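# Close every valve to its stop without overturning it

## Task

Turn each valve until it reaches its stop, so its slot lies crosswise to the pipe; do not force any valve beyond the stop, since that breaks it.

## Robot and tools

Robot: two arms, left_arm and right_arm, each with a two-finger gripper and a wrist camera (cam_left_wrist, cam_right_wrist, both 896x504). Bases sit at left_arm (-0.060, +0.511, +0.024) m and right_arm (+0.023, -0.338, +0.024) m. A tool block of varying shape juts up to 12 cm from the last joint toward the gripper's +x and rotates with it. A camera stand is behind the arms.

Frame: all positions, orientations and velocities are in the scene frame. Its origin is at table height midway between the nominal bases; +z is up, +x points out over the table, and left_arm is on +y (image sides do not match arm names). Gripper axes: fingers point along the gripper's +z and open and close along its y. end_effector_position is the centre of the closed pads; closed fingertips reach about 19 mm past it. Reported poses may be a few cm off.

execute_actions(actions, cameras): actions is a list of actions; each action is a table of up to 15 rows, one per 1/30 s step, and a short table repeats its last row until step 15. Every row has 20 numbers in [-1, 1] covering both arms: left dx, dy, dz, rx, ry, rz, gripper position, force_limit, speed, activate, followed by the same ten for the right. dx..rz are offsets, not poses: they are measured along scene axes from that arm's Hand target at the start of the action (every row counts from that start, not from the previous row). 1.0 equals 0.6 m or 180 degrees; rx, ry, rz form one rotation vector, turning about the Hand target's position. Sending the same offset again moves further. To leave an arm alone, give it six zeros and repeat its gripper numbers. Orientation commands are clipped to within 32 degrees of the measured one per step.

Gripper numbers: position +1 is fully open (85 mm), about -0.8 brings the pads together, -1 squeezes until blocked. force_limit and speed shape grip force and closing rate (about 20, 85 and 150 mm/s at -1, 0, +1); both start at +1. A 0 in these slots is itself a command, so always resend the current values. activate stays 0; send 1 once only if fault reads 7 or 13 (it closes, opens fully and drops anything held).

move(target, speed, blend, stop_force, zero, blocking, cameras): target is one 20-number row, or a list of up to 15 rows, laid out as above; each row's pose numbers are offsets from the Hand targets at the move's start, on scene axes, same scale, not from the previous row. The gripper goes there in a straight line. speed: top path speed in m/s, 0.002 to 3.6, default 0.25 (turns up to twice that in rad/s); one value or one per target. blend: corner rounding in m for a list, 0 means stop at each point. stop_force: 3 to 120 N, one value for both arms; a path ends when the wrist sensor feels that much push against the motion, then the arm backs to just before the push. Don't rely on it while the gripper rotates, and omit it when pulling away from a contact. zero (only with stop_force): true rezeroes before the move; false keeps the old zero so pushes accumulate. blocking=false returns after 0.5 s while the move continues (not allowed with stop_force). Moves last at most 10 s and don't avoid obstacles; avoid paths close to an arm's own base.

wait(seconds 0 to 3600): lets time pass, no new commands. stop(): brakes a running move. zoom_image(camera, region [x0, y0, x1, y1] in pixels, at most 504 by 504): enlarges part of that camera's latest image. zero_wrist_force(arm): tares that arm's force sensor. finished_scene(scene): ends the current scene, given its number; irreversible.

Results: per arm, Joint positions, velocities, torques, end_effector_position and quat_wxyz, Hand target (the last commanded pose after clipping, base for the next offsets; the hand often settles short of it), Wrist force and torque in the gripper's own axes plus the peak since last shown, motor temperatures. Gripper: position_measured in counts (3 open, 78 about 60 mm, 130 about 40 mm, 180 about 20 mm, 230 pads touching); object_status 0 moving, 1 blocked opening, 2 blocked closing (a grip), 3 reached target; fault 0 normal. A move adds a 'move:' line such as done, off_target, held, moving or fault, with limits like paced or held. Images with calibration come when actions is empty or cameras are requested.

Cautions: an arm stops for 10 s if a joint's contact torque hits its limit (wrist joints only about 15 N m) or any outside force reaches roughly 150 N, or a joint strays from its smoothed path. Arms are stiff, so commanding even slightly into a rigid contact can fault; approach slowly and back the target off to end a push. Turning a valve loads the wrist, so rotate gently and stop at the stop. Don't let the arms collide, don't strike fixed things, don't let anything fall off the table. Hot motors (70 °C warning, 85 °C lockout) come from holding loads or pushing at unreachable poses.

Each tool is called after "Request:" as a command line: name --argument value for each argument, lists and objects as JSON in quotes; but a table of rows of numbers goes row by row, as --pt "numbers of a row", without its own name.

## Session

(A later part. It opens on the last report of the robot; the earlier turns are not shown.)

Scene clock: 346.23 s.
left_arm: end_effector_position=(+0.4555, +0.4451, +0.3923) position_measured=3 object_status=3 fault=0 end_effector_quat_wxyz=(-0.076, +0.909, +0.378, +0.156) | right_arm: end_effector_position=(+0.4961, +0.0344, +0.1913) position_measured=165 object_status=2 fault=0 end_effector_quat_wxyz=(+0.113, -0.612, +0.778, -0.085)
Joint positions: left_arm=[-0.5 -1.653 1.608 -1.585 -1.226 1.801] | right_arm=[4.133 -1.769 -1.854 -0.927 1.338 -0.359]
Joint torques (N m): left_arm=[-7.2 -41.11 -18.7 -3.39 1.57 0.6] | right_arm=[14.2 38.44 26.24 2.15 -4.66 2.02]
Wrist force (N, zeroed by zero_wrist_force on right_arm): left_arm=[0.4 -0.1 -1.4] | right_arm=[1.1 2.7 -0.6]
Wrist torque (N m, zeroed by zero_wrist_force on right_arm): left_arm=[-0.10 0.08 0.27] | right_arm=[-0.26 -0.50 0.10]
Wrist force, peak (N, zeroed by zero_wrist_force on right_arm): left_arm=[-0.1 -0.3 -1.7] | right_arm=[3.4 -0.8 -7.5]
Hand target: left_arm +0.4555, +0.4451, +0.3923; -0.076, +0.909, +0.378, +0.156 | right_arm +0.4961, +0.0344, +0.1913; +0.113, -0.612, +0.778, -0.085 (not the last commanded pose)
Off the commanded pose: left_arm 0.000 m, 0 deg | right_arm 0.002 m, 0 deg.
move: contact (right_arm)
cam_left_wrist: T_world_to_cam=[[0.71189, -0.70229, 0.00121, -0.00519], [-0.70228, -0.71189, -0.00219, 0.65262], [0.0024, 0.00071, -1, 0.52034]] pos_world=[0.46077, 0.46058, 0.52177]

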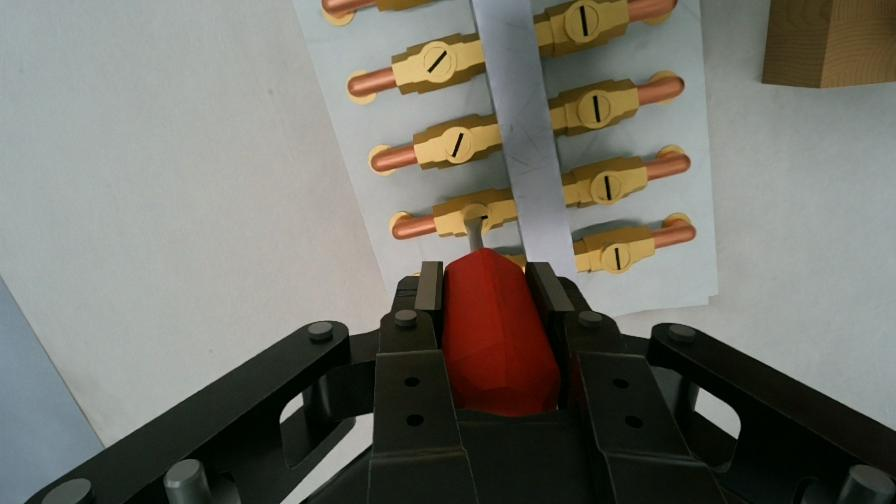

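Request:
move --target '[0,0,0,0,0,0,1,1,1,0,0.0018,0.0004,-0.0090,0,0,0,-0.97,1,-1,0]' --speed 0.01 --stop_force 12 --cameras '["cam_left_wrist"]'

Request:
zoom_image --camera "cam_left_wrist" --region '[448, 200, 502, 242]'

Scene clock: 347.97 s.
left_arm: end_effector_position=(+0.4555, +0.4451, +0.3923) position_measured=3 object_status=3 fault=0 end_effector_quat_wxyz=(-0.076, +0.909, +0.378, +0.156) | right_arm: end_effector_position=(+0.4962, +0.0345, +0.1910) position_measured=165 object_status=2 fault=0 end_effector_quat_wxyz=(+0.113, -0.612, +0.778, -0.085)
Joint positions: left_arm=[-0.5 -1.653 1.608 -1.585 -1.226 1.801] | right_arm=[4.133 -1.769 -1.854 -0.926 1.337 -0.359]
Joint torques (N m): left_arm=[-7.65 -41.27 -19.25 -3.38 1.63 0.71] | right_arm=[5.54 47.62 33.47 0.17 -2.56 -0.45]
Wrist force (N, zeroed by zero_wrist_force on right_arm): left_arm=[-0.1 0.1 -1.2] | right_arm=[3.8 2.8 -11.7]
Wrist torque (N m, zeroed by zero_wrist_force on right_arm): left_arm=[-0.07 0.15 0.26] | right_arm=[-0.17 -0.31 0.11]
Wrist force, peak (N, zeroed by zero_wrist_force on right_arm): left_arm=[-0.2 -0.1 -1.7] | right_arm=[6.7 4.9 -22.5]
Hand target: left_arm +0.4555, +0.4451, +0.3923; -0.076, +0.909, +0.378, +0.156 | right_arm +0.4962, +0.0345, +0.1910; +0.113, -0.612, +0.778, -0.085 (not the last commanded pose)
Off the commanded pose: left_arm 0.000 m, 0 deg | right_arm 0.005 m, 0 deg.
move: contact (right_arm)
cam_left_wrist: T_world_to_cam=[[0.71189, -0.70229, 0.00121, -0.00519], [-0.70228, -0.71189, -0.00219, 0.65262], [0.0024, 0.00071, -1, 0.52034]] pos_world=[0.46077, 0.46058, 0.52177]

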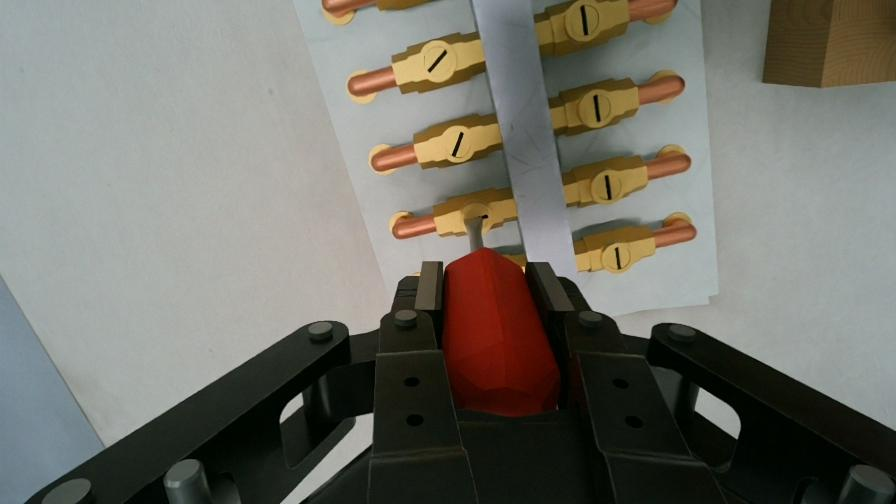

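Scaled by 9.333 from the camera's image (finer frame: 1280x720).

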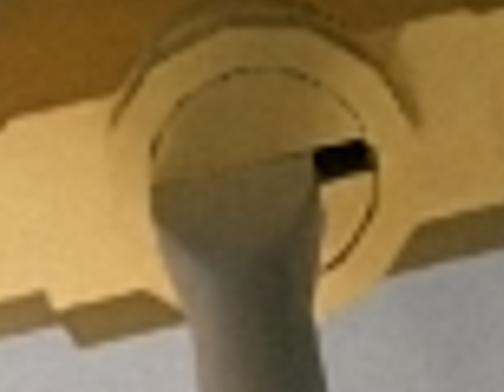

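Request:
move --pt "0 0 0 0 0 0 1 1 1 0 -0.0017 0 0.0057 0 0 0 -0.97 1 -1 0" --pt "0 0 0 0 0 0 1 1 1 0 -0.0123 0.0115 0.0033 0 0 0 -0.97 1 -1 0" --pt "0 0 0 0 0 0 1 1 1 0 -0.0052 0.0023 0.0047 0 0 0 -0.97 1 -1 0" --speed '[0.03,0.03,0.012]' --cameras '["cam_left_wrist"]'

Request:
zoom_image --camera "cam_left_wrist" --region '[448, 200, 502, 242]'

Scene clock: 350.63 s.
left_arm: end_effector_position=(+0.4555, +0.4451, +0.3923) position_measured=3 object_status=3 fault=0 end_effector_quat_wxyz=(-0.076, +0.909, +0.378, +0.156) | right_arm: end_effector_position=(+0.4931, +0.0358, +0.1938) position_measured=165 object_status=2 fault=0 end_effector_quat_wxyz=(+0.113, -0.612, +0.778, -0.085)
Joint positions: left_arm=[-0.5 -1.653 1.608 -1.585 -1.226 1.801] | right_arm=[4.139 -1.763 -1.854 -0.934 1.337 -0.353]
Joint torques (N m): left_arm=[-7.6 -41.29 -18.81 -3.39 1.52 0.73] | right_arm=[1.17 53.35 8.03 6.1 1.69 -0.21]
Wrist force (N, zeroed by zero_wrist_force on right_arm): left_arm=[0.3 -0.1 -1.4] | right_arm=[2.7 0.0 0.7]
Wrist torque (N m, zeroed by zero_wrist_force on right_arm): left_arm=[-0.09 0.09 0.27] | right_arm=[-0.01 -0.37 -0.03]
Wrist force, peak (N, zeroed by zero_wrist_force on right_arm): left_arm=[-0.1 0.0 -1.8] | right_arm=[3.8 2.8 -12.1]
Hand target: left_arm +0.4555, +0.4451, +0.3923; -0.076, +0.909, +0.378, +0.156 | right_arm +0.4931, +0.0359, +0.1938; +0.113, -0.612, +0.778, -0.085
Off the commanded pose: left_arm 0.000 m, 0 deg | right_arm 0.000 m, 0 deg.
move: done
cam_left_wrist: T_world_to_cam=[[0.71189, -0.70229, 0.00121, -0.00519], [-0.70228, -0.71189, -0.00219, 0.65262], [0.0024, 0.00071, -1, 0.52034]] pos_world=[0.46077, 0.46058, 0.52177]

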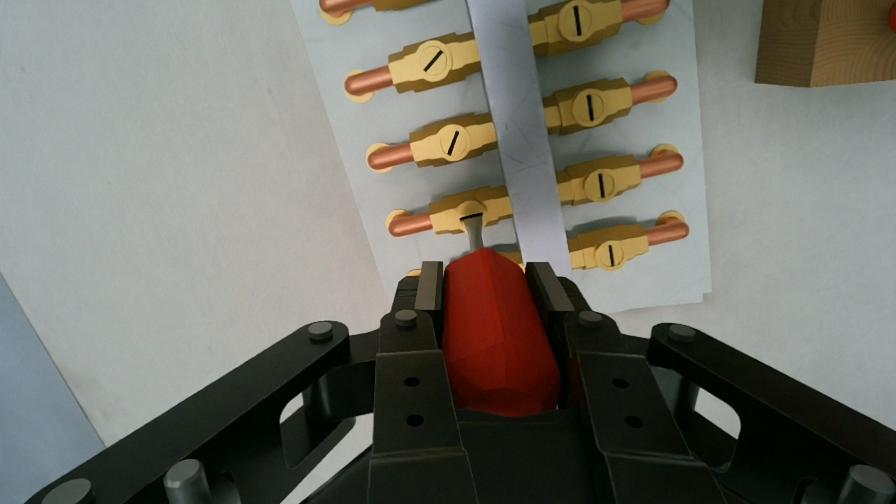

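Scaled by 9.333 from the camera's image (finer frame: 1280x720).

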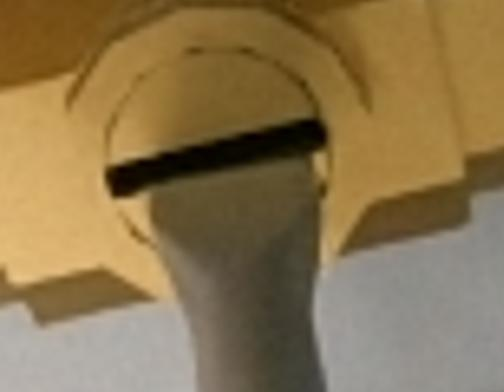

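Request:
move --target '[0,0,0,0,0,0,1,1,1,0,0.0046,0,-0.0160,0,0,0,-0.97,1,-1,0]' --speed 0.01 --stop_force 5

Request:
move --target '[0,0,0,0,0,0,1,1,1,0,0.0041,-0.0052,0.0009,0,0,0,-0.97,1,-1,0]' --speed 0.005 --stop_force 4 --cameras '["cam_left_wrist"]'

Request:
zoom_image --camera "cam_left_wrist" --region '[448, 200, 502, 242]'

Request:
move --target '[0,0,0,0,0,0,1,1,1,0,0.0018,0.0004,-0.0090,0,0,0,-0.97,1,-1,0]' --speed 0.01 --stop_force 12 --cameras '["cam_left_wrist"]'

Request:
zoom_image --camera "cam_left_wrist" --region '[448, 200, 502, 242]'

Scene clock: 353.60 s.
left_arm: end_effector_position=(+0.4555, +0.4451, +0.3923) position_measured=3 object_status=3 fault=0 end_effector_quat_wxyz=(-0.076, +0.909, +0.378, +0.156) | right_arm: end_effector_position=(+0.4940, +0.0359, +0.1907) position_measured=165 object_status=2 fault=0 end_effector_quat_wxyz=(+0.113, -0.612, +0.778, -0.085)
Joint positions: left_arm=[-0.5 -1.653 1.608 -1.585 -1.226 1.801] | right_arm=[4.138 -1.768 -1.857 -0.926 1.337 -0.354]
Joint torques (N m): left_arm=[-8.16 -41.11 -19.24 -3.49 1.55 0.65] | right_arm=[15 49.34 35.05 0.43 -3.33 1.97]
Wrist force (N, zeroed by zero_wrist_force on right_arm): left_arm=[0.2 0.0 -1.5] | right_arm=[4.3 0.3 -8.2]
Wrist torque (N m, zeroed by zero_wrist_force on right_arm): left_arm=[-0.09 0.10 0.26] | right_arm=[-0.08 -0.33 -0.04]
Wrist force, peak (N, zeroed by zero_wrist_force on right_arm): left_arm=[0.1 -0.3 -1.8] | right_arm=[6.7 3.2 -18.7]
Hand target: left_arm +0.4555, +0.4451, +0.3923; -0.076, +0.909, +0.378, +0.156 | right_arm +0.4940, +0.0359, +0.1907; +0.113, -0.612, +0.778, -0.085 (not the last commanded pose)
Off the commanded pose: left_arm 0.000 m, 0 deg | right_arm 0.007 m, 0 deg.
move: contact (right_arm)

Scene clock: 355.30 s.
left_arm: end_effector_position=(+0.4555, +0.4451, +0.3923) position_measured=3 object_status=3 fault=0 end_effector_quat_wxyz=(-0.076, +0.909, +0.378, +0.156) | right_arm: end_effector_position=(+0.4959, +0.0336, +0.1912) position_measured=165 object_status=2 fault=0 end_effector_quat_wxyz=(+0.113, -0.612, +0.778, -0.085)
Joint positions: left_arm=[-0.5 -1.653 1.608 -1.585 -1.226 1.801] | right_arm=[4.133 -1.767 -1.857 -0.925 1.337 -0.36]
Joint torques (N m): left_arm=[-7.99 -41.02 -19.13 -3.49 1.54 0.69] | right_arm=[14.61 36.41 18.41 3.18 -4.25 2.03]
Wrist force (N, zeroed by zero_wrist_force on right_arm): left_arm=[0.3 -0.3 -1.4] | right_arm=[0.8 1.8 -1.5]
Wrist torque (N m, zeroed by zero_wrist_force on right_arm): left_arm=[-0.12 0.08 0.26] | right_arm=[-0.10 -0.53 0.10]
Wrist force, peak (N, zeroed by zero_wrist_force on right_arm): left_arm=[0.1 0.4 -1.6] | right_arm=[4.2 0.6 -8.1]
Hand target: left_arm +0.4555, +0.4451, +0.3923; -0.076, +0.909, +0.378, +0.156 | right_arm +0.4959, +0.0336, +0.1912; +0.113, -0.612, +0.778, -0.085 (not the last commanded pose)
Off the commanded pose: left_arm 0.000 m, 0 deg | right_arm 0.001 m, 0 deg.
move: contact (right_arm)
cam_left_wrist: T_world_to_cam=[[0.71189, -0.70229, 0.00121, -0.00519], [-0.70228, -0.71189, -0.00219, 0.65262], [0.0024, 0.00071, -1, 0.52034]] pos_world=[0.46077, 0.46058, 0.52177]

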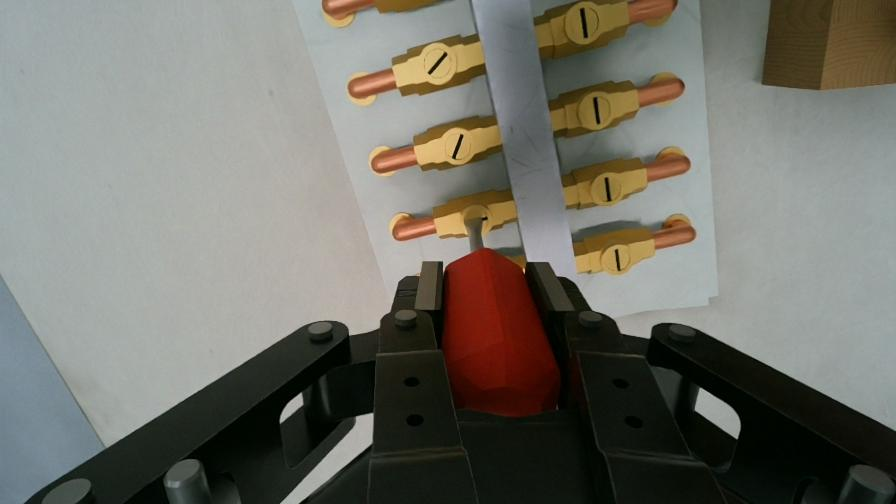

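Scaled by 9.333 from the camera's image (finer frame: 1280x720).

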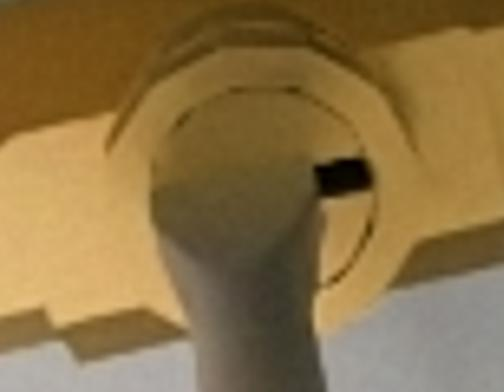

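Scene clock: 356.50 s.
left_arm: end_effector_position=(+0.4555, +0.4451, +0.3923) position_measured=3 object_status=3 fault=0 end_effector_quat_wxyz=(-0.076, +0.909, +0.378, +0.156) | right_arm: end_effector_position=(+0.4960, +0.0337, +0.1909) position_measured=165 object_status=2 fault=0 end_effector_quat_wxyz=(+0.113, -0.612, +0.778, -0.085)
Joint positions: left_arm=[-0.5 -1.653 1.608 -1.585 -1.226 1.801] | right_arm=[4.133 -1.768 -1.857 -0.924 1.337 -0.36]
Joint torques (N m): left_arm=[-8.15 -41.21 -19.05 -3.46 1.49 0.68] | right_arm=[6.03 44.96 31.97 0.38 -4.16 -0.41]
Wrist force (N, zeroed by zero_wrist_force on right_arm): left_arm=[0.1 0.0 -1.3] | right_arm=[4.6 3.2 -15.2]
Wrist torque (N m, zeroed by zero_wrist_force on right_arm): left_arm=[-0.07 0.12 0.27] | right_arm=[-0.24 -0.24 0.11]
Wrist force, peak (N, zeroed by zero_wrist_force on right_arm): left_arm=[0.1 0.1 -1.7] | right_arm=[7.3 6.3 -25.9]
Hand target: left_arm +0.4555, +0.4451, +0.3923; -0.076, +0.909, +0.378, +0.156 | right_arm +0.4960, +0.0337, +0.1909; +0.113, -0.612, +0.778, -0.085 (not the last commanded pose)
Off the commanded pose: left_arm 0.000 m, 0 deg | right_arm 0.005 m, 0 deg.
move: contact (right_arm)
cam_left_wrist: T_world_to_cam=[[0.71189, -0.70229, 0.00121, -0.00519], [-0.70228, -0.71189, -0.00219, 0.65262], [0.0024, 0.00071, -1, 0.52034]] pos_world=[0.46077, 0.46058, 0.52177]

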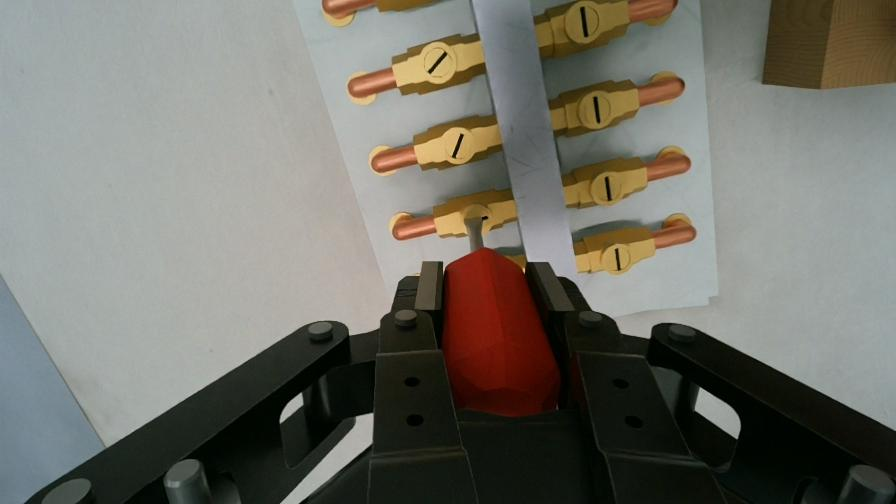

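Scaled by 9.333 from the camera's image (finer frame: 1280x720).

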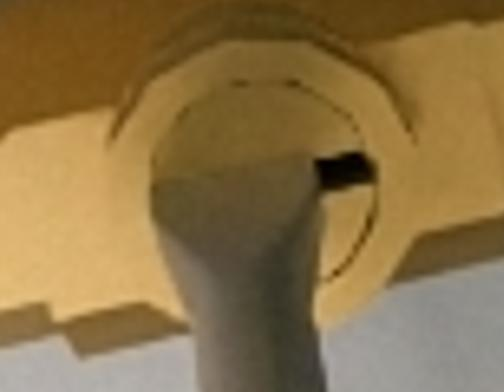

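Request:
move --pt "0 0 0 0 0 0 1 1 1 0 -0.0002 0 0.0008 0 0 0 -0.97 1 -1 0" --pt "0 0 0 0 0 0 1 1 1 0 -0.0050 0.0063 0.0008 0 0 0 -0.97 1 -1 0" --pt "0 0 0 0 0 0 1 1 1 0 -0.0083 0.0105 -0.0002 0 0 0 -0.97 1 -1 0" --speed '[0.02,0.01,0.005]' --stop_force 6 --cameras '["cam_left_wrist"]'

Request:
zoom_image --camera "cam_left_wrist" --region '[448, 200, 502, 242]'

Scene clock: 359.10 s.
left_arm: end_effector_position=(+0.4555, +0.4451, +0.3923) position_measured=3 object_status=3 fault=0 end_effector_quat_wxyz=(-0.076, +0.909, +0.378, +0.156) | right_arm: end_effector_position=(+0.4960, +0.0337, +0.1911) position_measured=165 object_status=2 fault=0 end_effector_quat_wxyz=(+0.113, -0.612, +0.778, -0.085)
Joint positions: left_arm=[-0.5 -1.653 1.608 -1.585 -1.226 1.801] | right_arm=[4.133 -1.767 -1.857 -0.924 1.337 -0.36]
Joint torques (N m): left_arm=[-7.69 -40.82 -19.14 -3.51 1.49 0.68] | right_arm=[-16.37 11.79 5.4 5.32 1.07 -2.05]
Wrist force (N, zeroed by zero_wrist_force on right_arm): left_arm=[0.2 0.0 -1.4] | right_arm=[3.4 3.5 -7.6]
Wrist torque (N m, zeroed by zero_wrist_force on right_arm): left_arm=[-0.08 0.10 0.26] | right_arm=[-0.34 -0.35 0.10]
Wrist force, peak (N, zeroed by zero_wrist_force on right_arm): left_arm=[0.1 -0.2 -1.6] | right_arm=[4.4 3.2 -15.3]
Hand target: left_arm +0.4555, +0.4451, +0.3923; -0.076, +0.909, +0.378, +0.156 | right_arm +0.4960, +0.0337, +0.1911; +0.113, -0.612, +0.778, -0.085 (not the last commanded pose)
Off the commanded pose: left_arm 0.000 m, 0 deg | right_arm 0.008 m, 0 deg.
move: contact (right_arm); path passed 0 of 3 targets
cam_left_wrist: T_world_to_cam=[[0.71189, -0.70229, 0.00121, -0.00519], [-0.70228, -0.71189, -0.00219, 0.65262], [0.0024, 0.00071, -1, 0.52034]] pos_world=[0.46077, 0.46058, 0.52177]

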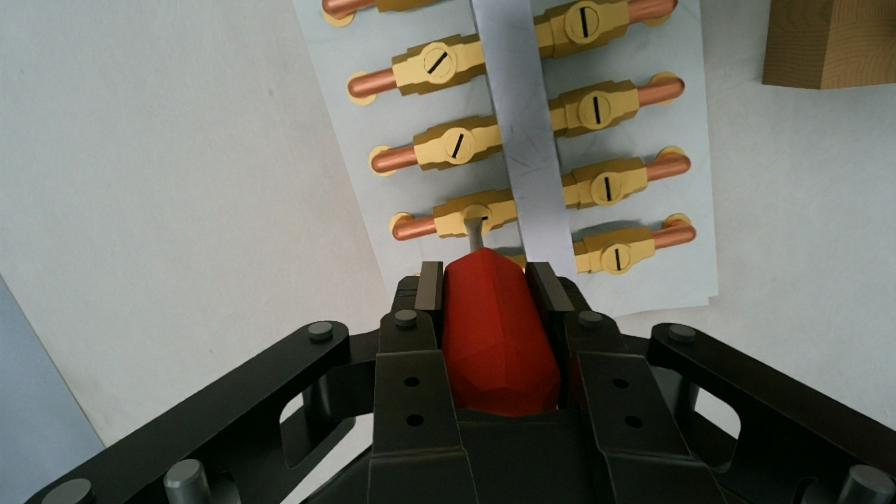

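Scaled by 9.333 from the camera's image (finer frame: 1280x720).

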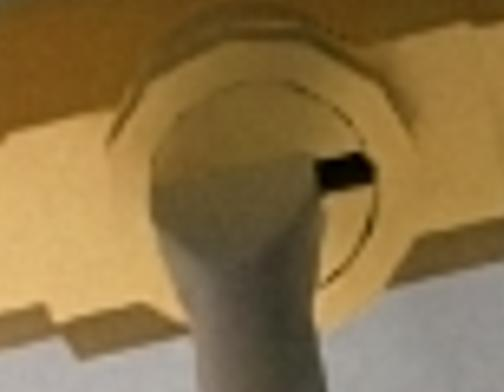

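Request:
move --pt "0 0 0 0 0 0 1 1 1 0 -0.0001 0 0.0004 0 0 0 -0.97 1 -1 0" --pt "0 0 0 0 0 0 1 1 1 0 -0.0050 0.0063 0.0004 0 0 0 -0.97 1 -1 0" --speed '[0.02,0.01]' --cameras '["cam_left_wrist"]'

Request:
zoom_image --camera "cam_left_wrist" --region '[448, 200, 502, 242]'

Scene clock: 360.43 s.
left_arm: end_effector_position=(+0.4555, +0.4451, +0.3923) position_measured=3 object_status=3 fault=0 end_effector_quat_wxyz=(-0.076, +0.909, +0.378, +0.156) | right_arm: end_effector_position=(+0.4929, +0.0376, +0.1914) position_measured=165 object_status=2 fault=0 end_effector_quat_wxyz=(+0.113, -0.612, +0.778, -0.085)
Joint positions: left_arm=[-0.5 -1.653 1.608 -1.585 -1.226 1.801] | right_arm=[4.142 -1.768 -1.855 -0.928 1.336 -0.351]
Joint torques (N m): left_arm=[-8.12 -41.14 -19.08 -3.59 1.44 0.61] | right_arm=[4.09 13.87 38.64 0.9 -3.67 0.49]
Wrist force (N, zeroed by zero_wrist_force on right_arm): left_arm=[0.0 0.0 -1.5] | right_arm=[2.8 1.2 0.2]
Wrist torque (N m, zeroed by zero_wrist_force on right_arm): left_arm=[-0.08 0.13 0.26] | right_arm=[-0.14 -0.42 0.10]
Wrist force, peak (N, zeroed by zero_wrist_force on right_arm): left_arm=[0.4 -0.1 -1.6] | right_arm=[2.8 1.9 -10.1]
Hand target: left_arm +0.4555, +0.4451, +0.3923; -0.076, +0.909, +0.378, +0.156 | right_arm +0.4930, +0.0375, +0.1913; +0.113, -0.612, +0.778, -0.085
Off the commanded pose: left_arm 0.000 m, 0 deg | right_arm 0.000 m, 0 deg.
move: done
cam_left_wrist: T_world_to_cam=[[0.71189, -0.70229, 0.00121, -0.00519], [-0.70228, -0.71189, -0.00219, 0.65262], [0.0024, 0.00071, -1, 0.52034]] pos_world=[0.46077, 0.46058, 0.52177]

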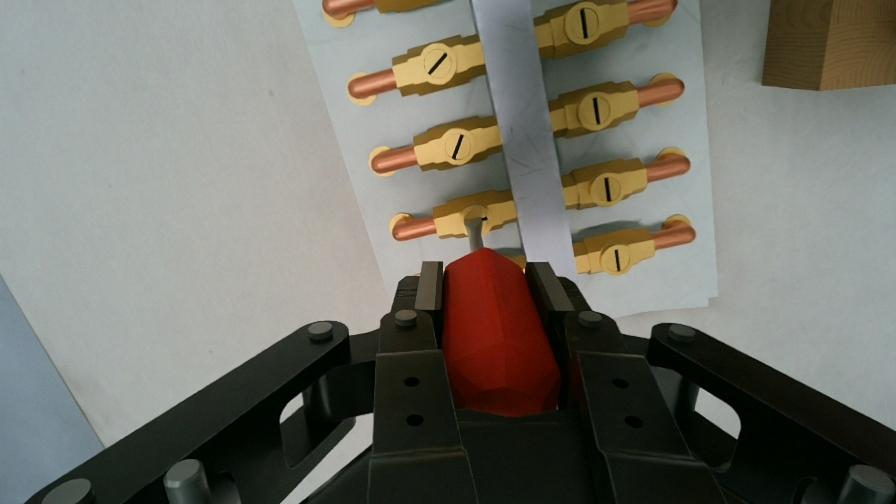

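Scaled by 9.333 from the camera's image (finer frame: 1280x720).

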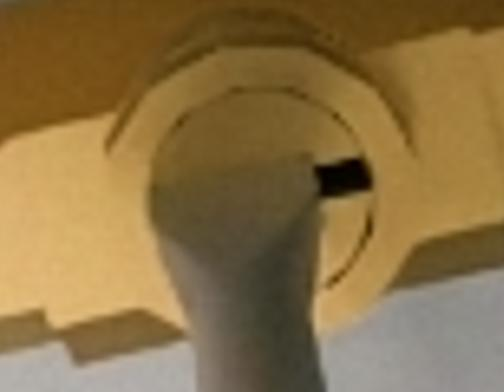

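Request:
move --target '[0,0,0,0,0,0,1,1,1,0,0.0003,0,-0.0012,0,0,0,-0.97,1,-1,0]' --speed 0.01

Request:
move --target '[0,0,0,0,0,0,1,1,1,0,-0.0036,0.0045,-0.0009,0,0,0,-0.97,1,-1,0]' --speed 0.005 --stop_force 6 --cameras '["cam_left_wrist"]'

Request:
zoom_image --camera "cam_left_wrist" --region '[448, 200, 502, 242]'

Scene clock: 361.70 s.
left_arm: end_effector_position=(+0.4555, +0.4451, +0.3923) position_measured=3 object_status=3 fault=0 end_effector_quat_wxyz=(-0.076, +0.909, +0.378, +0.156) | right_arm: end_effector_position=(+0.4932, +0.0375, +0.1906) position_measured=165 object_status=2 fault=0 end_effector_quat_wxyz=(+0.113, -0.612, +0.778, -0.085)
Joint positions: left_arm=[-0.5 -1.653 1.608 -1.585 -1.226 1.801] | right_arm=[4.141 -1.769 -1.856 -0.926 1.336 -0.351]
Joint torques (N m): left_arm=[-8.32 -41.12 -19.44 -3.56 1.46 0.68] | right_arm=[-7.53 13.41 3.32 3.19 0.44 -1.34]
Wrist force (N, zeroed by zero_wrist_force on right_arm): left_arm=[0.2 0.0 -1.2] | right_arm=[9.2 1.3 -22.8]
Wrist torque (N m, zeroed by zero_wrist_force on right_arm): left_arm=[-0.07 0.10 0.27] | right_arm=[-0.14 0.15 0.10]
Wrist force, peak (N, zeroed by zero_wrist_force on right_arm): left_arm=[-0.1 0.1 -1.7] | right_arm=[9.2 1.3 -22.8]
Hand target: left_arm +0.4555, +0.4451, +0.3923; -0.076, +0.909, +0.378, +0.156 | right_arm +0.4931, +0.0375, +0.1906; +0.113, -0.612, +0.778, -0.085
Off the commanded pose: left_arm 0.000 m, 0 deg | right_arm 0.000 m, 0 deg.
move: done

Scene clock: 363.27 s.
left_arm: end_effector_position=(+0.4555, +0.4451, +0.3923) position_measured=3 object_status=3 fault=0 end_effector_quat_wxyz=(-0.076, +0.909, +0.378, +0.156) | right_arm: end_effector_position=(+0.4909, +0.0402, +0.1900) position_measured=165 object_status=2 fault=0 end_effector_quat_wxyz=(+0.113, -0.612, +0.778, -0.085)
Joint positions: left_arm=[-0.5 -1.653 1.608 -1.585 -1.226 1.801] | right_arm=[4.147 -1.77 -1.856 -0.926 1.335 -0.345]
Joint torques (N m): left_arm=[-8.45 -41.8 -19.31 -3.63 1.46 0.68] | right_arm=[-4.92 5.89 26.34 0.85 -0.99 -1.97]
Wrist force (N, zeroed by zero_wrist_force on right_arm): left_arm=[-0.4 0.1 -1.5] | right_arm=[9.0 -0.8 -29.3]
Wrist torque (N m, zeroed by zero_wrist_force on right_arm): left_arm=[-0.06 0.19 0.26] | right_arm=[0.09 0.17 0.11]
Wrist force, peak (N, zeroed by zero_wrist_force on right_arm): left_arm=[0.0 -0.2 -1.7] | right_arm=[8.9 -0.9 -33.2]
Hand target: left_arm +0.4555, +0.4451, +0.3923; -0.076, +0.909, +0.378, +0.156 | right_arm +0.4910, +0.0402, +0.1901; +0.113, -0.612, +0.778, -0.085
Off the commanded pose: left_arm 0.000 m, 0 deg | right_arm 0.000 m, 0 deg.
move: done
cam_left_wrist: T_world_to_cam=[[0.71189, -0.70229, 0.00121, -0.00519], [-0.70228, -0.71189, -0.00219, 0.65262], [0.0024, 0.00071, -1, 0.52034]] pos_world=[0.46077, 0.46058, 0.52177]

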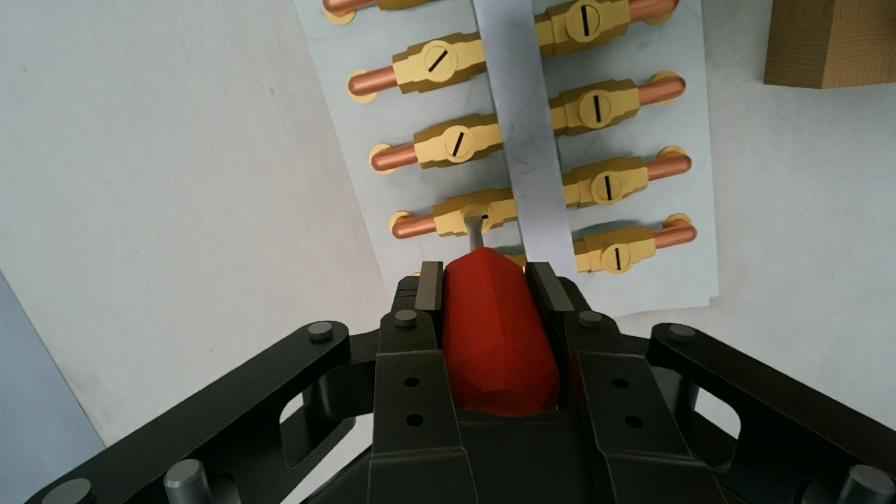

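Scaled by 9.333 from the camera's image (finer frame: 1280x720).

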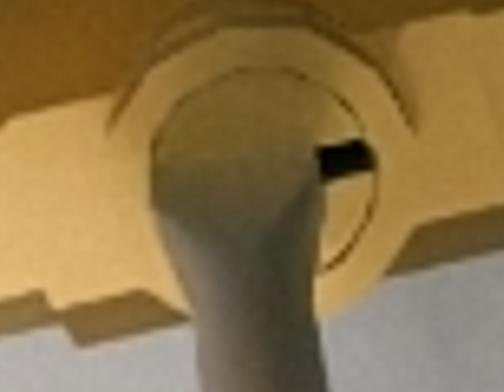

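Request:
move --pt "0 0 0 0 0 0 1 1 1 0 -0.0009 0 0.0034 0 0 0 -0.97 1 -1 0" --pt "0 0 0 0 0 0 1 1 1 0 -0.0014 0.0006 0.0033 0 0 0 -0.97 1 -1 0" --speed '[0.03,0.01]' --cameras '["cam_left_wrist"]'

Request:
zoom_image --camera "cam_left_wrist" --region '[448, 200, 502, 242]'

Scene clock: 364.60 s.
left_arm: end_effector_position=(+0.4555, +0.4451, +0.3923) position_measured=3 object_status=3 fault=0 end_effector_quat_wxyz=(-0.076, +0.909, +0.378, +0.156) | right_arm: end_effector_position=(+0.4901, +0.0406, +0.1920) position_measured=165 object_status=2 fault=0 end_effector_quat_wxyz=(+0.113, -0.612, +0.778, -0.085)
Joint positions: left_arm=[-0.5 -1.653 1.608 -1.585 -1.226 1.801] | right_arm=[4.149 -1.767 -1.854 -0.932 1.335 -0.343]
Joint torques (N m): left_arm=[-8.17 -40.99 -19.56 -3.57 1.43 0.76] | right_arm=[12.87 47.32 33.38 6.31 -3.27 2.01]
Wrist force (N, zeroed by zero_wrist_force on right_arm): left_arm=[0.0 -0.3 -1.3] | right_arm=[2.8 0.4 0.6]
Wrist torque (N m, zeroed by zero_wrist_force on right_arm): left_arm=[-0.13 0.13 0.26] | right_arm=[0.05 -0.40 -0.03]
Wrist force, peak (N, zeroed by zero_wrist_force on right_arm): left_arm=[0.2 0.1 -1.7] | right_arm=[9.2 -1.0 -29.7]
Hand target: left_arm +0.4555, +0.4451, +0.3923; -0.076, +0.909, +0.378, +0.156 | right_arm +0.4901, +0.0406, +0.1920; +0.113, -0.612, +0.778, -0.085
Off the commanded pose: left_arm 0.000 m, 0 deg | right_arm 0.000 m, 0 deg.
move: done
cam_left_wrist: T_world_to_cam=[[0.71189, -0.70229, 0.00121, -0.00519], [-0.70228, -0.71189, -0.00219, 0.65262], [0.0024, 0.00071, -1, 0.52034]] pos_world=[0.46077, 0.46058, 0.52177]

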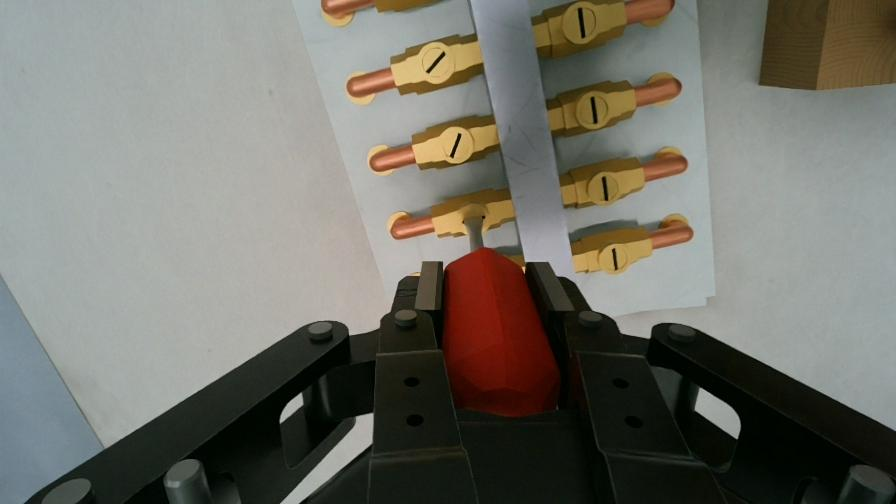

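Scaled by 9.333 from the camera's image (finer frame: 1280x720).

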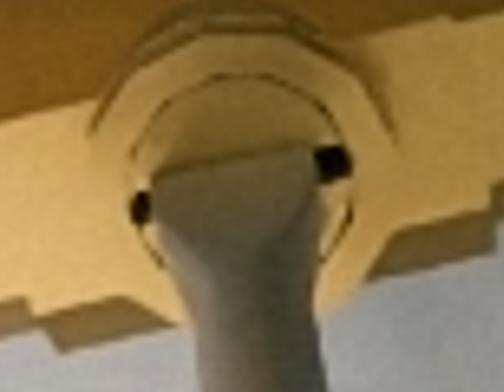

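Request:
move --target '[0,0,0,0,0,0,1,1,1,0,-0.0002,0.0016,0,0,0,0,-0.97,1,-1,0]' --speed 0.01

Request:
move --target '[0,0,0,0,0,0,1,1,1,0,0.0032,0,-0.0112,0,0,0,-0.97,1,-1,0]' --speed 0.01 --stop_force 8 --cameras '["cam_left_wrist"]'

Request:
zoom_image --camera "cam_left_wrist" --region '[448, 200, 502, 242]'

Scene clock: 366.20 s.
left_arm: end_effector_position=(+0.4555, +0.4451, +0.3923) position_measured=3 object_status=3 fault=0 end_effector_quat_wxyz=(-0.076, +0.909, +0.378, +0.156) | right_arm: end_effector_position=(+0.4900, +0.0416, +0.1921) position_measured=165 object_status=2 fault=0 end_effector_quat_wxyz=(+0.113, -0.612, +0.778, -0.085)
Joint positions: left_arm=[-0.5 -1.653 1.608 -1.585 -1.226 1.801] | right_arm=[4.15 -1.768 -1.852 -0.932 1.335 -0.342]
Joint torques (N m): left_arm=[-8.6 -41.46 -19.69 -3.7 1.48 0.65] | right_arm=[12.94 14.08 30.51 0.24 -2.95 1.94]
Wrist force (N, zeroed by zero_wrist_force on right_arm): left_arm=[0.1 0.0 -1.4] | right_arm=[2.7 0.0 0.8]
Wrist torque (N m, zeroed by zero_wrist_force on right_arm): left_arm=[-0.09 0.12 0.26] | right_arm=[0.00 -0.39 -0.03]
Wrist force, peak (N, zeroed by zero_wrist_force on right_arm): left_arm=[0.0 0.0 -1.6] | right_arm=[3.1 0.0 0.6]
Hand target: left_arm +0.4555, +0.4451, +0.3923; -0.076, +0.909, +0.378, +0.156 | right_arm +0.4900, +0.0415, +0.1920; +0.113, -0.612, +0.778, -0.085
Off the commanded pose: left_arm 0.000 m, 0 deg | right_arm 0.000 m, 0 deg.
move: done

Scene clock: 367.77 s.
left_arm: end_effector_position=(+0.4555, +0.4451, +0.3923) position_measured=3 object_status=3 fault=0 end_effector_quat_wxyz=(-0.076, +0.909, +0.378, +0.156) | right_arm: end_effector_position=(+0.4909, +0.0416, +0.1892) position_measured=165 object_status=2 fault=0 end_effector_quat_wxyz=(+0.113, -0.612, +0.778, -0.085)
Joint positions: left_arm=[-0.5 -1.653 1.608 -1.585 -1.226 1.801] | right_arm=[4.149 -1.773 -1.855 -0.925 1.335 -0.343]
Joint torques (N m): left_arm=[-8.67 -40.85 -19.42 -3.77 1.38 0.65] | right_arm=[15.43 53.58 36.8 0.81 -2.04 2.16]
Wrist force (N, zeroed by zero_wrist_force on right_arm): left_arm=[0.2 0.1 -1.5] | right_arm=[4.6 -2.1 -1.9]
Wrist torque (N m, zeroed by zero_wrist_force on right_arm): left_arm=[-0.08 0.11 0.26] | right_arm=[0.19 -0.24 -0.15]
Wrist force, peak (N, zeroed by zero_wrist_force on right_arm): left_arm=[-0.1 -0.3 -1.7] | right_arm=[7.1 -1.0 -12.4]
Hand target: left_arm +0.4555, +0.4451, +0.3923; -0.076, +0.909, +0.378, +0.156 | right_arm +0.4909, +0.0416, +0.1892; +0.113, -0.612, +0.778, -0.085 (not the last commanded pose)
Off the commanded pose: left_arm 0.000 m, 0 deg | right_arm 0.004 m, 0 deg.
move: contact (right_arm)
cam_left_wrist: T_world_to_cam=[[0.71189, -0.70229, 0.00121, -0.00519], [-0.70228, -0.71189, -0.00219, 0.65262], [0.0024, 0.00071, -1, 0.52034]] pos_world=[0.46077, 0.46058, 0.52177]

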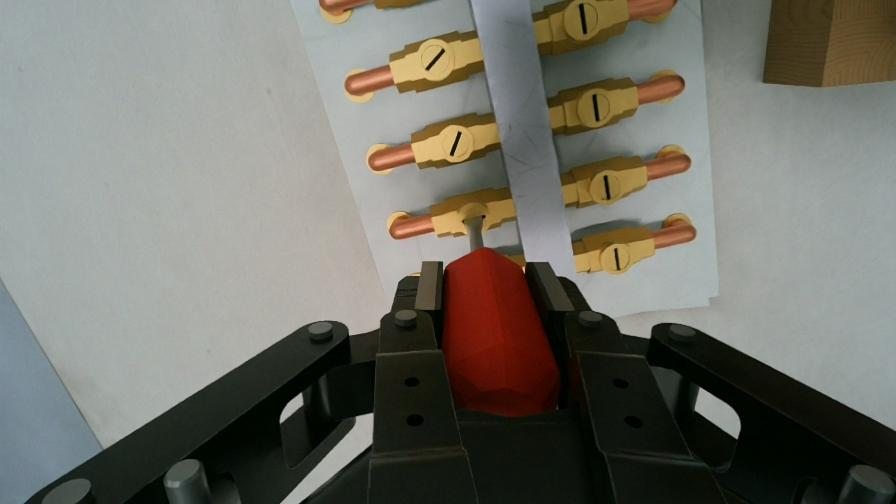

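Scaled by 9.333 from the camera's image (finer frame: 1280x720).

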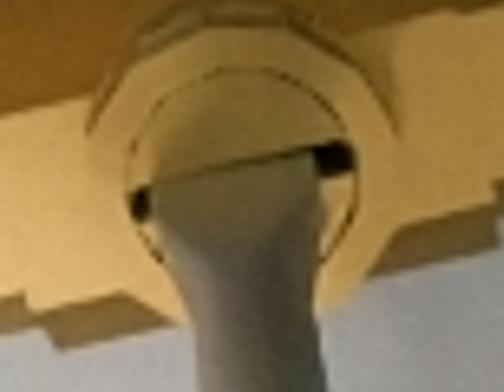

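Request:
move --target '[0,0,0,0,0,0,1,1,1,0,0.0018,0,-0.0070,0,0,0,-0.97,1,-1,0]' --speed 0.01 --stop_force 15 --cameras '["cam_left_wrist"]'

Request:
zoom_image --camera "cam_left_wrist" --region '[448, 200, 502, 242]'

Scene clock: 369.73 s.
left_arm: end_effector_position=(+0.4555, +0.4451, +0.3923) position_measured=3 object_status=3 fault=0 end_effector_quat_wxyz=(-0.076, +0.909, +0.378, +0.156) | right_arm: end_effector_position=(+0.4911, +0.0418, +0.1887) position_measured=165 object_status=2 fault=0 end_effector_quat_wxyz=(+0.114, -0.612, +0.778, -0.085)
Joint positions: left_arm=[-0.5 -1.653 1.608 -1.585 -1.226 1.801] | right_arm=[4.149 -1.774 -1.855 -0.923 1.335 -0.343]
Joint torques (N m): left_arm=[-8.36 -40.85 -19.46 -3.61 1.48 0.63] | right_arm=[15.17 48.51 34.07 0.35 -0.08 2.07]
Wrist force (N, zeroed by zero_wrist_force on right_arm): left_arm=[0.0 -0.2 -1.3] | right_arm=[6.1 -2.0 -9.6]
Wrist torque (N m, zeroed by zero_wrist_force on right_arm): left_arm=[-0.10 0.12 0.26] | right_arm=[0.20 -0.18 -0.19]
Wrist force, peak (N, zeroed by zero_wrist_force on right_arm): left_arm=[-0.2 0.2 -1.8] | right_arm=[9.4 0.3 -22.1]
Hand target: left_arm +0.4555, +0.4451, +0.3923; -0.076, +0.909, +0.378, +0.156 | right_arm +0.4911, +0.0418, +0.1887; +0.114, -0.612, +0.778, -0.085 (not the last commanded pose)
Off the commanded pose: left_arm 0.000 m, 0 deg | right_arm 0.004 m, 0 deg.
move: contact (right_arm)
cam_left_wrist: T_world_to_cam=[[0.71189, -0.70229, 0.00121, -0.00519], [-0.70228, -0.71189, -0.00219, 0.65262], [0.0024, 0.00071, -1, 0.52034]] pos_world=[0.46077, 0.46058, 0.52177]

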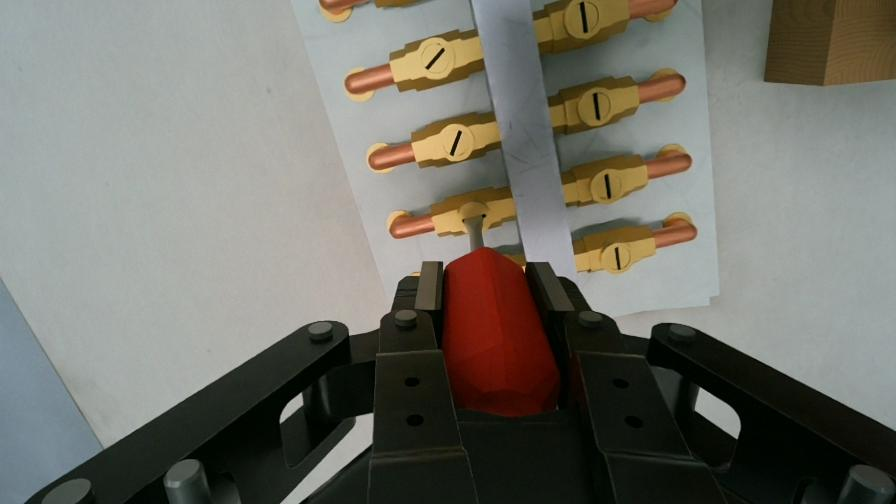

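Scaled by 9.333 from the camera's image (finer frame: 1280x720).

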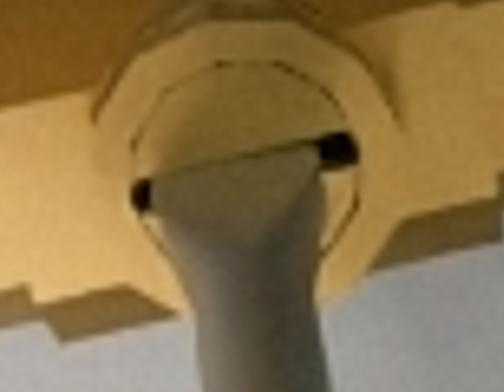

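Request:
move --pt "0 0 0 0 0 0 1 1 1 0 -0.001 0.0002 -0.0006 0 0 0 -0.97 1 -1 0" --pt "0 0 0 0 0 0 1 1 1 0 -0.003 -0.001 -0.0009 -0.1383 -0.0028 0.4834 -0.97 1 -1 0" --speed 0.3

Request:
move --target '[0,0,0,0,0,0,1,1,1,0,0,0,0,-0.0061,-0.0001,0.0214,-0.97,1,-1,0]' --speed 0.05 --cameras '["cam_left_wrist"]'

Request:
zoom_image --camera "cam_left_wrist" --region '[434, 190, 514, 260]'

Scene clock: 374.00 s.
left_arm: end_effector_position=(+0.4555, +0.4451, +0.3923) position_measured=3 object_status=3 fault=0 end_effector_quat_wxyz=(-0.076, +0.909, +0.378, +0.156) | right_arm: end_effector_position=(+0.4893, +0.0412, +0.1882) position_measured=165 object_status=2 fault=0 end_effector_quat_wxyz=(-0.022, +0.984, -0.113, +0.136)
Joint positions: left_arm=[-0.5 -1.653 1.608 -1.585 -1.226 1.801] | right_arm=[4.147 -1.771 -1.858 -0.922 1.344 -1.924]
Joint torques (N m): left_arm=[-9.23 -41.36 -19.55 -3.67 1.4 0.65] | right_arm=[-8.12 40.15 36.72 9.49 1.06 -2.16]
Wrist force (N, zeroed by zero_wrist_force on right_arm): left_arm=[0.0 -0.3 -1.6] | right_arm=[-3.5 19.0 -22.8]
Wrist torque (N m, zeroed by zero_wrist_force on right_arm): left_arm=[-0.12 0.14 0.26] | right_arm=[-1.40 -0.96 0.35]
Wrist force, peak (N, zeroed by zero_wrist_force on right_arm): left_arm=[-0.1 -0.2 -2.0] | right_arm=[-0.9 22.2 -27.5]
Hand target: left_arm +0.4555, +0.4451, +0.3923; -0.076, +0.909, +0.378, +0.156 | right_arm +0.4893, +0.0412, +0.1882; -0.022, +0.984, -0.113, +0.137
Off the commanded pose: left_arm 0.000 m, 0 deg | right_arm 0.000 m, 0 deg.
move: done

Scene clock: 375.00 s.
left_arm: end_effector_position=(+0.4555, +0.4451, +0.3923) position_measured=3 object_status=3 fault=0 end_effector_quat_wxyz=(-0.076, +0.909, +0.378, +0.156) | right_arm: end_effector_position=(+0.4893, +0.0412, +0.1883) position_measured=165 object_status=2 fault=0 end_effector_quat_wxyz=(-0.017, +0.987, -0.079, +0.137) end_effector_velocity=(+0.000, +0.000, +0.000) end_effector_angular_velocity=(+0.002, -0.001, -0.005)
Joint positions: left_arm=[-0.5 -1.653 1.608 -1.585 -1.226 1.801] | right_arm=[4.147 -1.771 -1.858 -0.922 1.345 -1.995]
Joint velocities: left_arm=[within noise] | right_arm=[0 0.001 0 0 0 0.005]
Joint torques (N m): left_arm=[-9.09 -41.11 -19.79 -3.72 1.45 0.71] | right_arm=[-9.27 11.34 41.13 3.48 1.99 1.69]
Wrist force (N, zeroed by zero_wrist_force on right_arm): left_arm=[0.0 0.0 -1.4] | right_arm=[-3.9 18.5 -18.9]
Wrist torque (N m, zeroed by zero_wrist_force on right_arm): left_arm=[-0.08 0.14 0.26] | right_arm=[-1.34 -0.97 0.58]
Wrist force, peak (N, zeroed by zero_wrist_force on right_arm): left_arm=[0.2 0.1 -1.8] | right_arm=[-3.9 19.8 -23.8]
Hand target: left_arm +0.4555, +0.4451, +0.3923; -0.076, +0.909, +0.378, +0.156 | right_arm +0.4893, +0.0412, +0.1882; -0.017, +0.987, -0.079, +0.137
Off the commanded pose: left_arm 0.000 m, 0 deg | right_arm 0.000 m, 0 deg.
move: done
cam_left_wrist: T_world_to_cam=[[0.71189, -0.70229, 0.00121, -0.00519], [-0.70228, -0.71189, -0.00219, 0.65262], [0.0024, 0.00071, -1, 0.52034]] pos_world=[0.46077, 0.46058, 0.52177]

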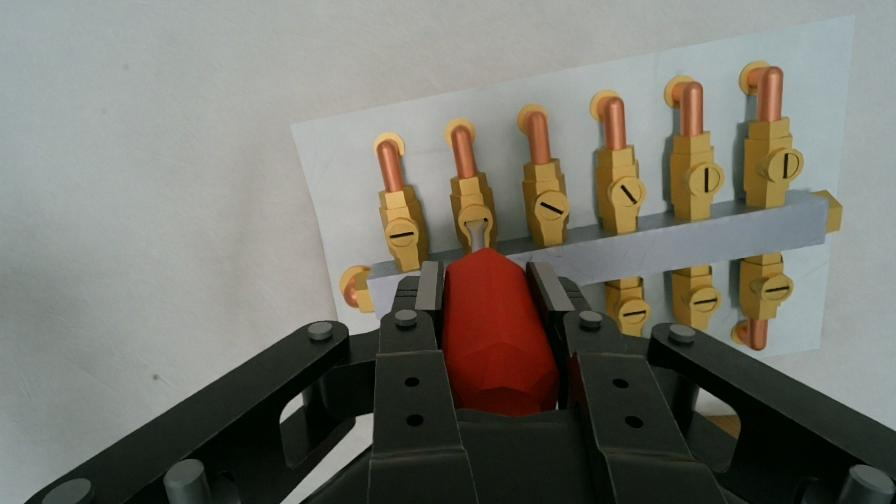

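Scaled by 6.300 from the camera's image (finer frame: 1280x720).

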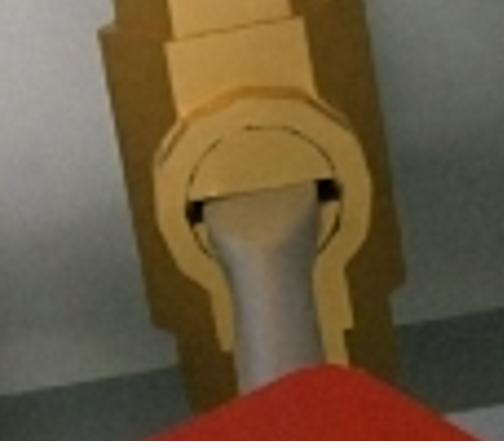

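Request:
move --target '[0,0,0,0,0,0,1,1,1,0,-0.0002,0,0.0007,-0.0046,-0.0001,0.0160,-0.97,1,-1,0]' --speed 0.05

Scene clock: 376.20 s.
left_arm: end_effector_position=(+0.4555, +0.4451, +0.3923) position_measured=3 object_status=3 fault=0 end_effector_quat_wxyz=(-0.076, +0.909, +0.378, +0.156) | right_arm: end_effector_position=(+0.4892, +0.0412, +0.1886) position_measured=165 object_status=2 fault=0 end_effector_quat_wxyz=(-0.013, +0.989, -0.053, +0.137) end_effector_velocity=(+0.000, +0.000, +0.000) end_effector_angular_velocity=(+0.002, +0.001, -0.005)
Joint positions: left_arm=[-0.5 -1.653 1.608 -1.585 -1.226 1.801] | right_arm=[4.147 -1.771 -1.857 -0.924 1.345 -2.047]
Joint velocities: left_arm=[within noise] | right_arm=[0 0 0 0 0.001 0.006]
Joint torques (N m): left_arm=[-9 -41.1 -19.74 -3.7 1.36 0.74] | right_arm=[17.01 54.1 41.97 2.35 1.94 0.49]
Wrist force (N, zeroed by zero_wrist_force on right_arm): left_arm=[0.0 0.2 -1.3] | right_arm=[0.0 10.5 -2.9]
Wrist torque (N m, zeroed by zero_wrist_force on right_arm): left_arm=[-0.06 0.13 0.26] | right_arm=[-0.73 -0.82 2.13]
Wrist force, peak (N, zeroed by zero_wrist_force on right_arm): left_arm=[0.1 0.3 -1.6] | right_arm=[-4.0 19.1 -20.8]
Hand target: left_arm +0.4555, +0.4451, +0.3923; -0.076, +0.909, +0.378, +0.156 | right_arm +0.4892, +0.0412, +0.1886; -0.013, +0.989, -0.053, +0.137
Off the commanded pose: left_arm 0.000 m, 0 deg | right_arm 0.000 m, 0 deg.
move: done

Request:
move --pt "0 0 0 0 0 0 1 1 1 0 0 0 0 0.0061 0.0001 -0.0214 -0.97 1 -1 0" --pt "0 0 0 0 0 0 1 1 1 0 -0.0055 0 0.0192 0.0061 0.0001 -0.0214 -0.97 1 -1 0" --pt "0 0 0 0 0 0 1 1 1 0 0.0012 -0.064 0.0130 0.068 0.0014 -0.2377 -0.97 1 -1 0" --pt "0 0 0 0 0 0 1 1 1 0 0.0088 -0.0748 0.0095 0.068 0.0014 -0.2377 -0.97 1 -1 0" --speed '[0.1,0.1,0.3,0.012]' --cameras '["cam_left_wrist"]'

Request:
zoom_image --camera "cam_left_wrist" --region '[448, 200, 502, 242]'

Scene clock: 381.13 s.
left_arm: end_effector_position=(+0.4555, +0.4451, +0.3923) position_measured=3 object_status=3 fault=0 end_effector_quat_wxyz=(-0.076, +0.909, +0.378, +0.156) | right_arm: end_effector_position=(+0.4945, -0.0037, +0.1943) position_measured=165 object_status=2 fault=0 end_effector_quat_wxyz=(-0.065, +0.895, -0.423, +0.124)
Joint positions: left_arm=[-0.5 -1.653 1.608 -1.585 -1.226 1.801] | right_arm=[4.091 -1.706 -1.924 -0.907 1.35 -1.327]
Joint torques (N m): left_arm=[-9.12 -41.07 -19.93 -3.74 1.27 0.64] | right_arm=[1.04 13.15 11.45 5.2 1.62 -0.68]
Wrist force (N, zeroed by zero_wrist_force on right_arm): left_arm=[0.4 -0.2 -1.1] | right_arm=[1.9 2.2 -0.9]
Wrist torque (N m, zeroed by zero_wrist_force on right_arm): left_arm=[-0.13 0.08 0.27] | right_arm=[0.38 -0.29 0.10]
Wrist force, peak (N, zeroed by zero_wrist_force on right_arm): left_arm=[0.1 0.3 -1.8] | right_arm=[1.4 11.1 -0.1]
Hand target: left_arm +0.4555, +0.4451, +0.3923; -0.076, +0.909, +0.378, +0.156 | right_arm +0.4944, -0.0036, +0.1943; -0.065, +0.895, -0.423, +0.124
Off the commanded pose: left_arm 0.000 m, 0 deg | right_arm 0.000 m, 0 deg.
move: done
cam_left_wrist: T_world_to_cam=[[0.71189, -0.70229, 0.00121, -0.00519], [-0.70228, -0.71189, -0.00219, 0.65262], [0.0024, 0.00071, -1, 0.52034]] pos_world=[0.46077, 0.46058, 0.52177]

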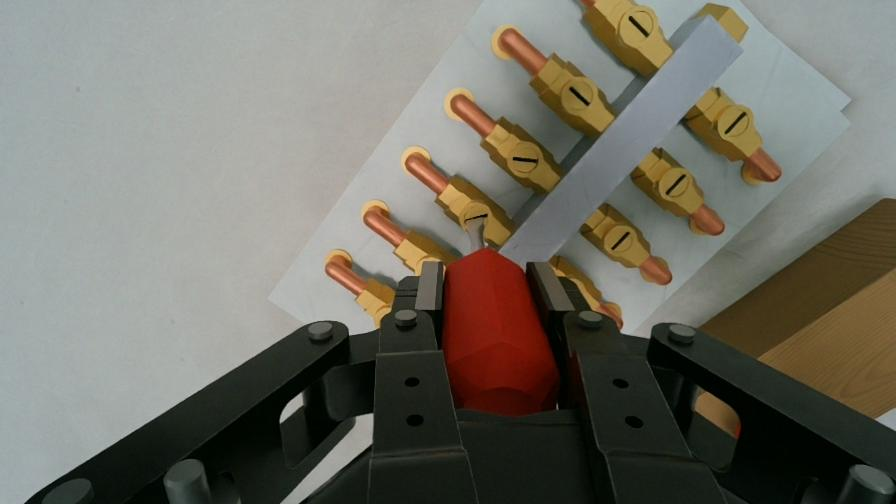

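Scaled by 9.333 from the camera's image (finer frame: 1280x720).

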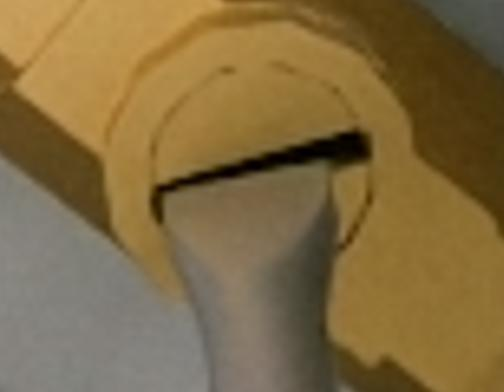

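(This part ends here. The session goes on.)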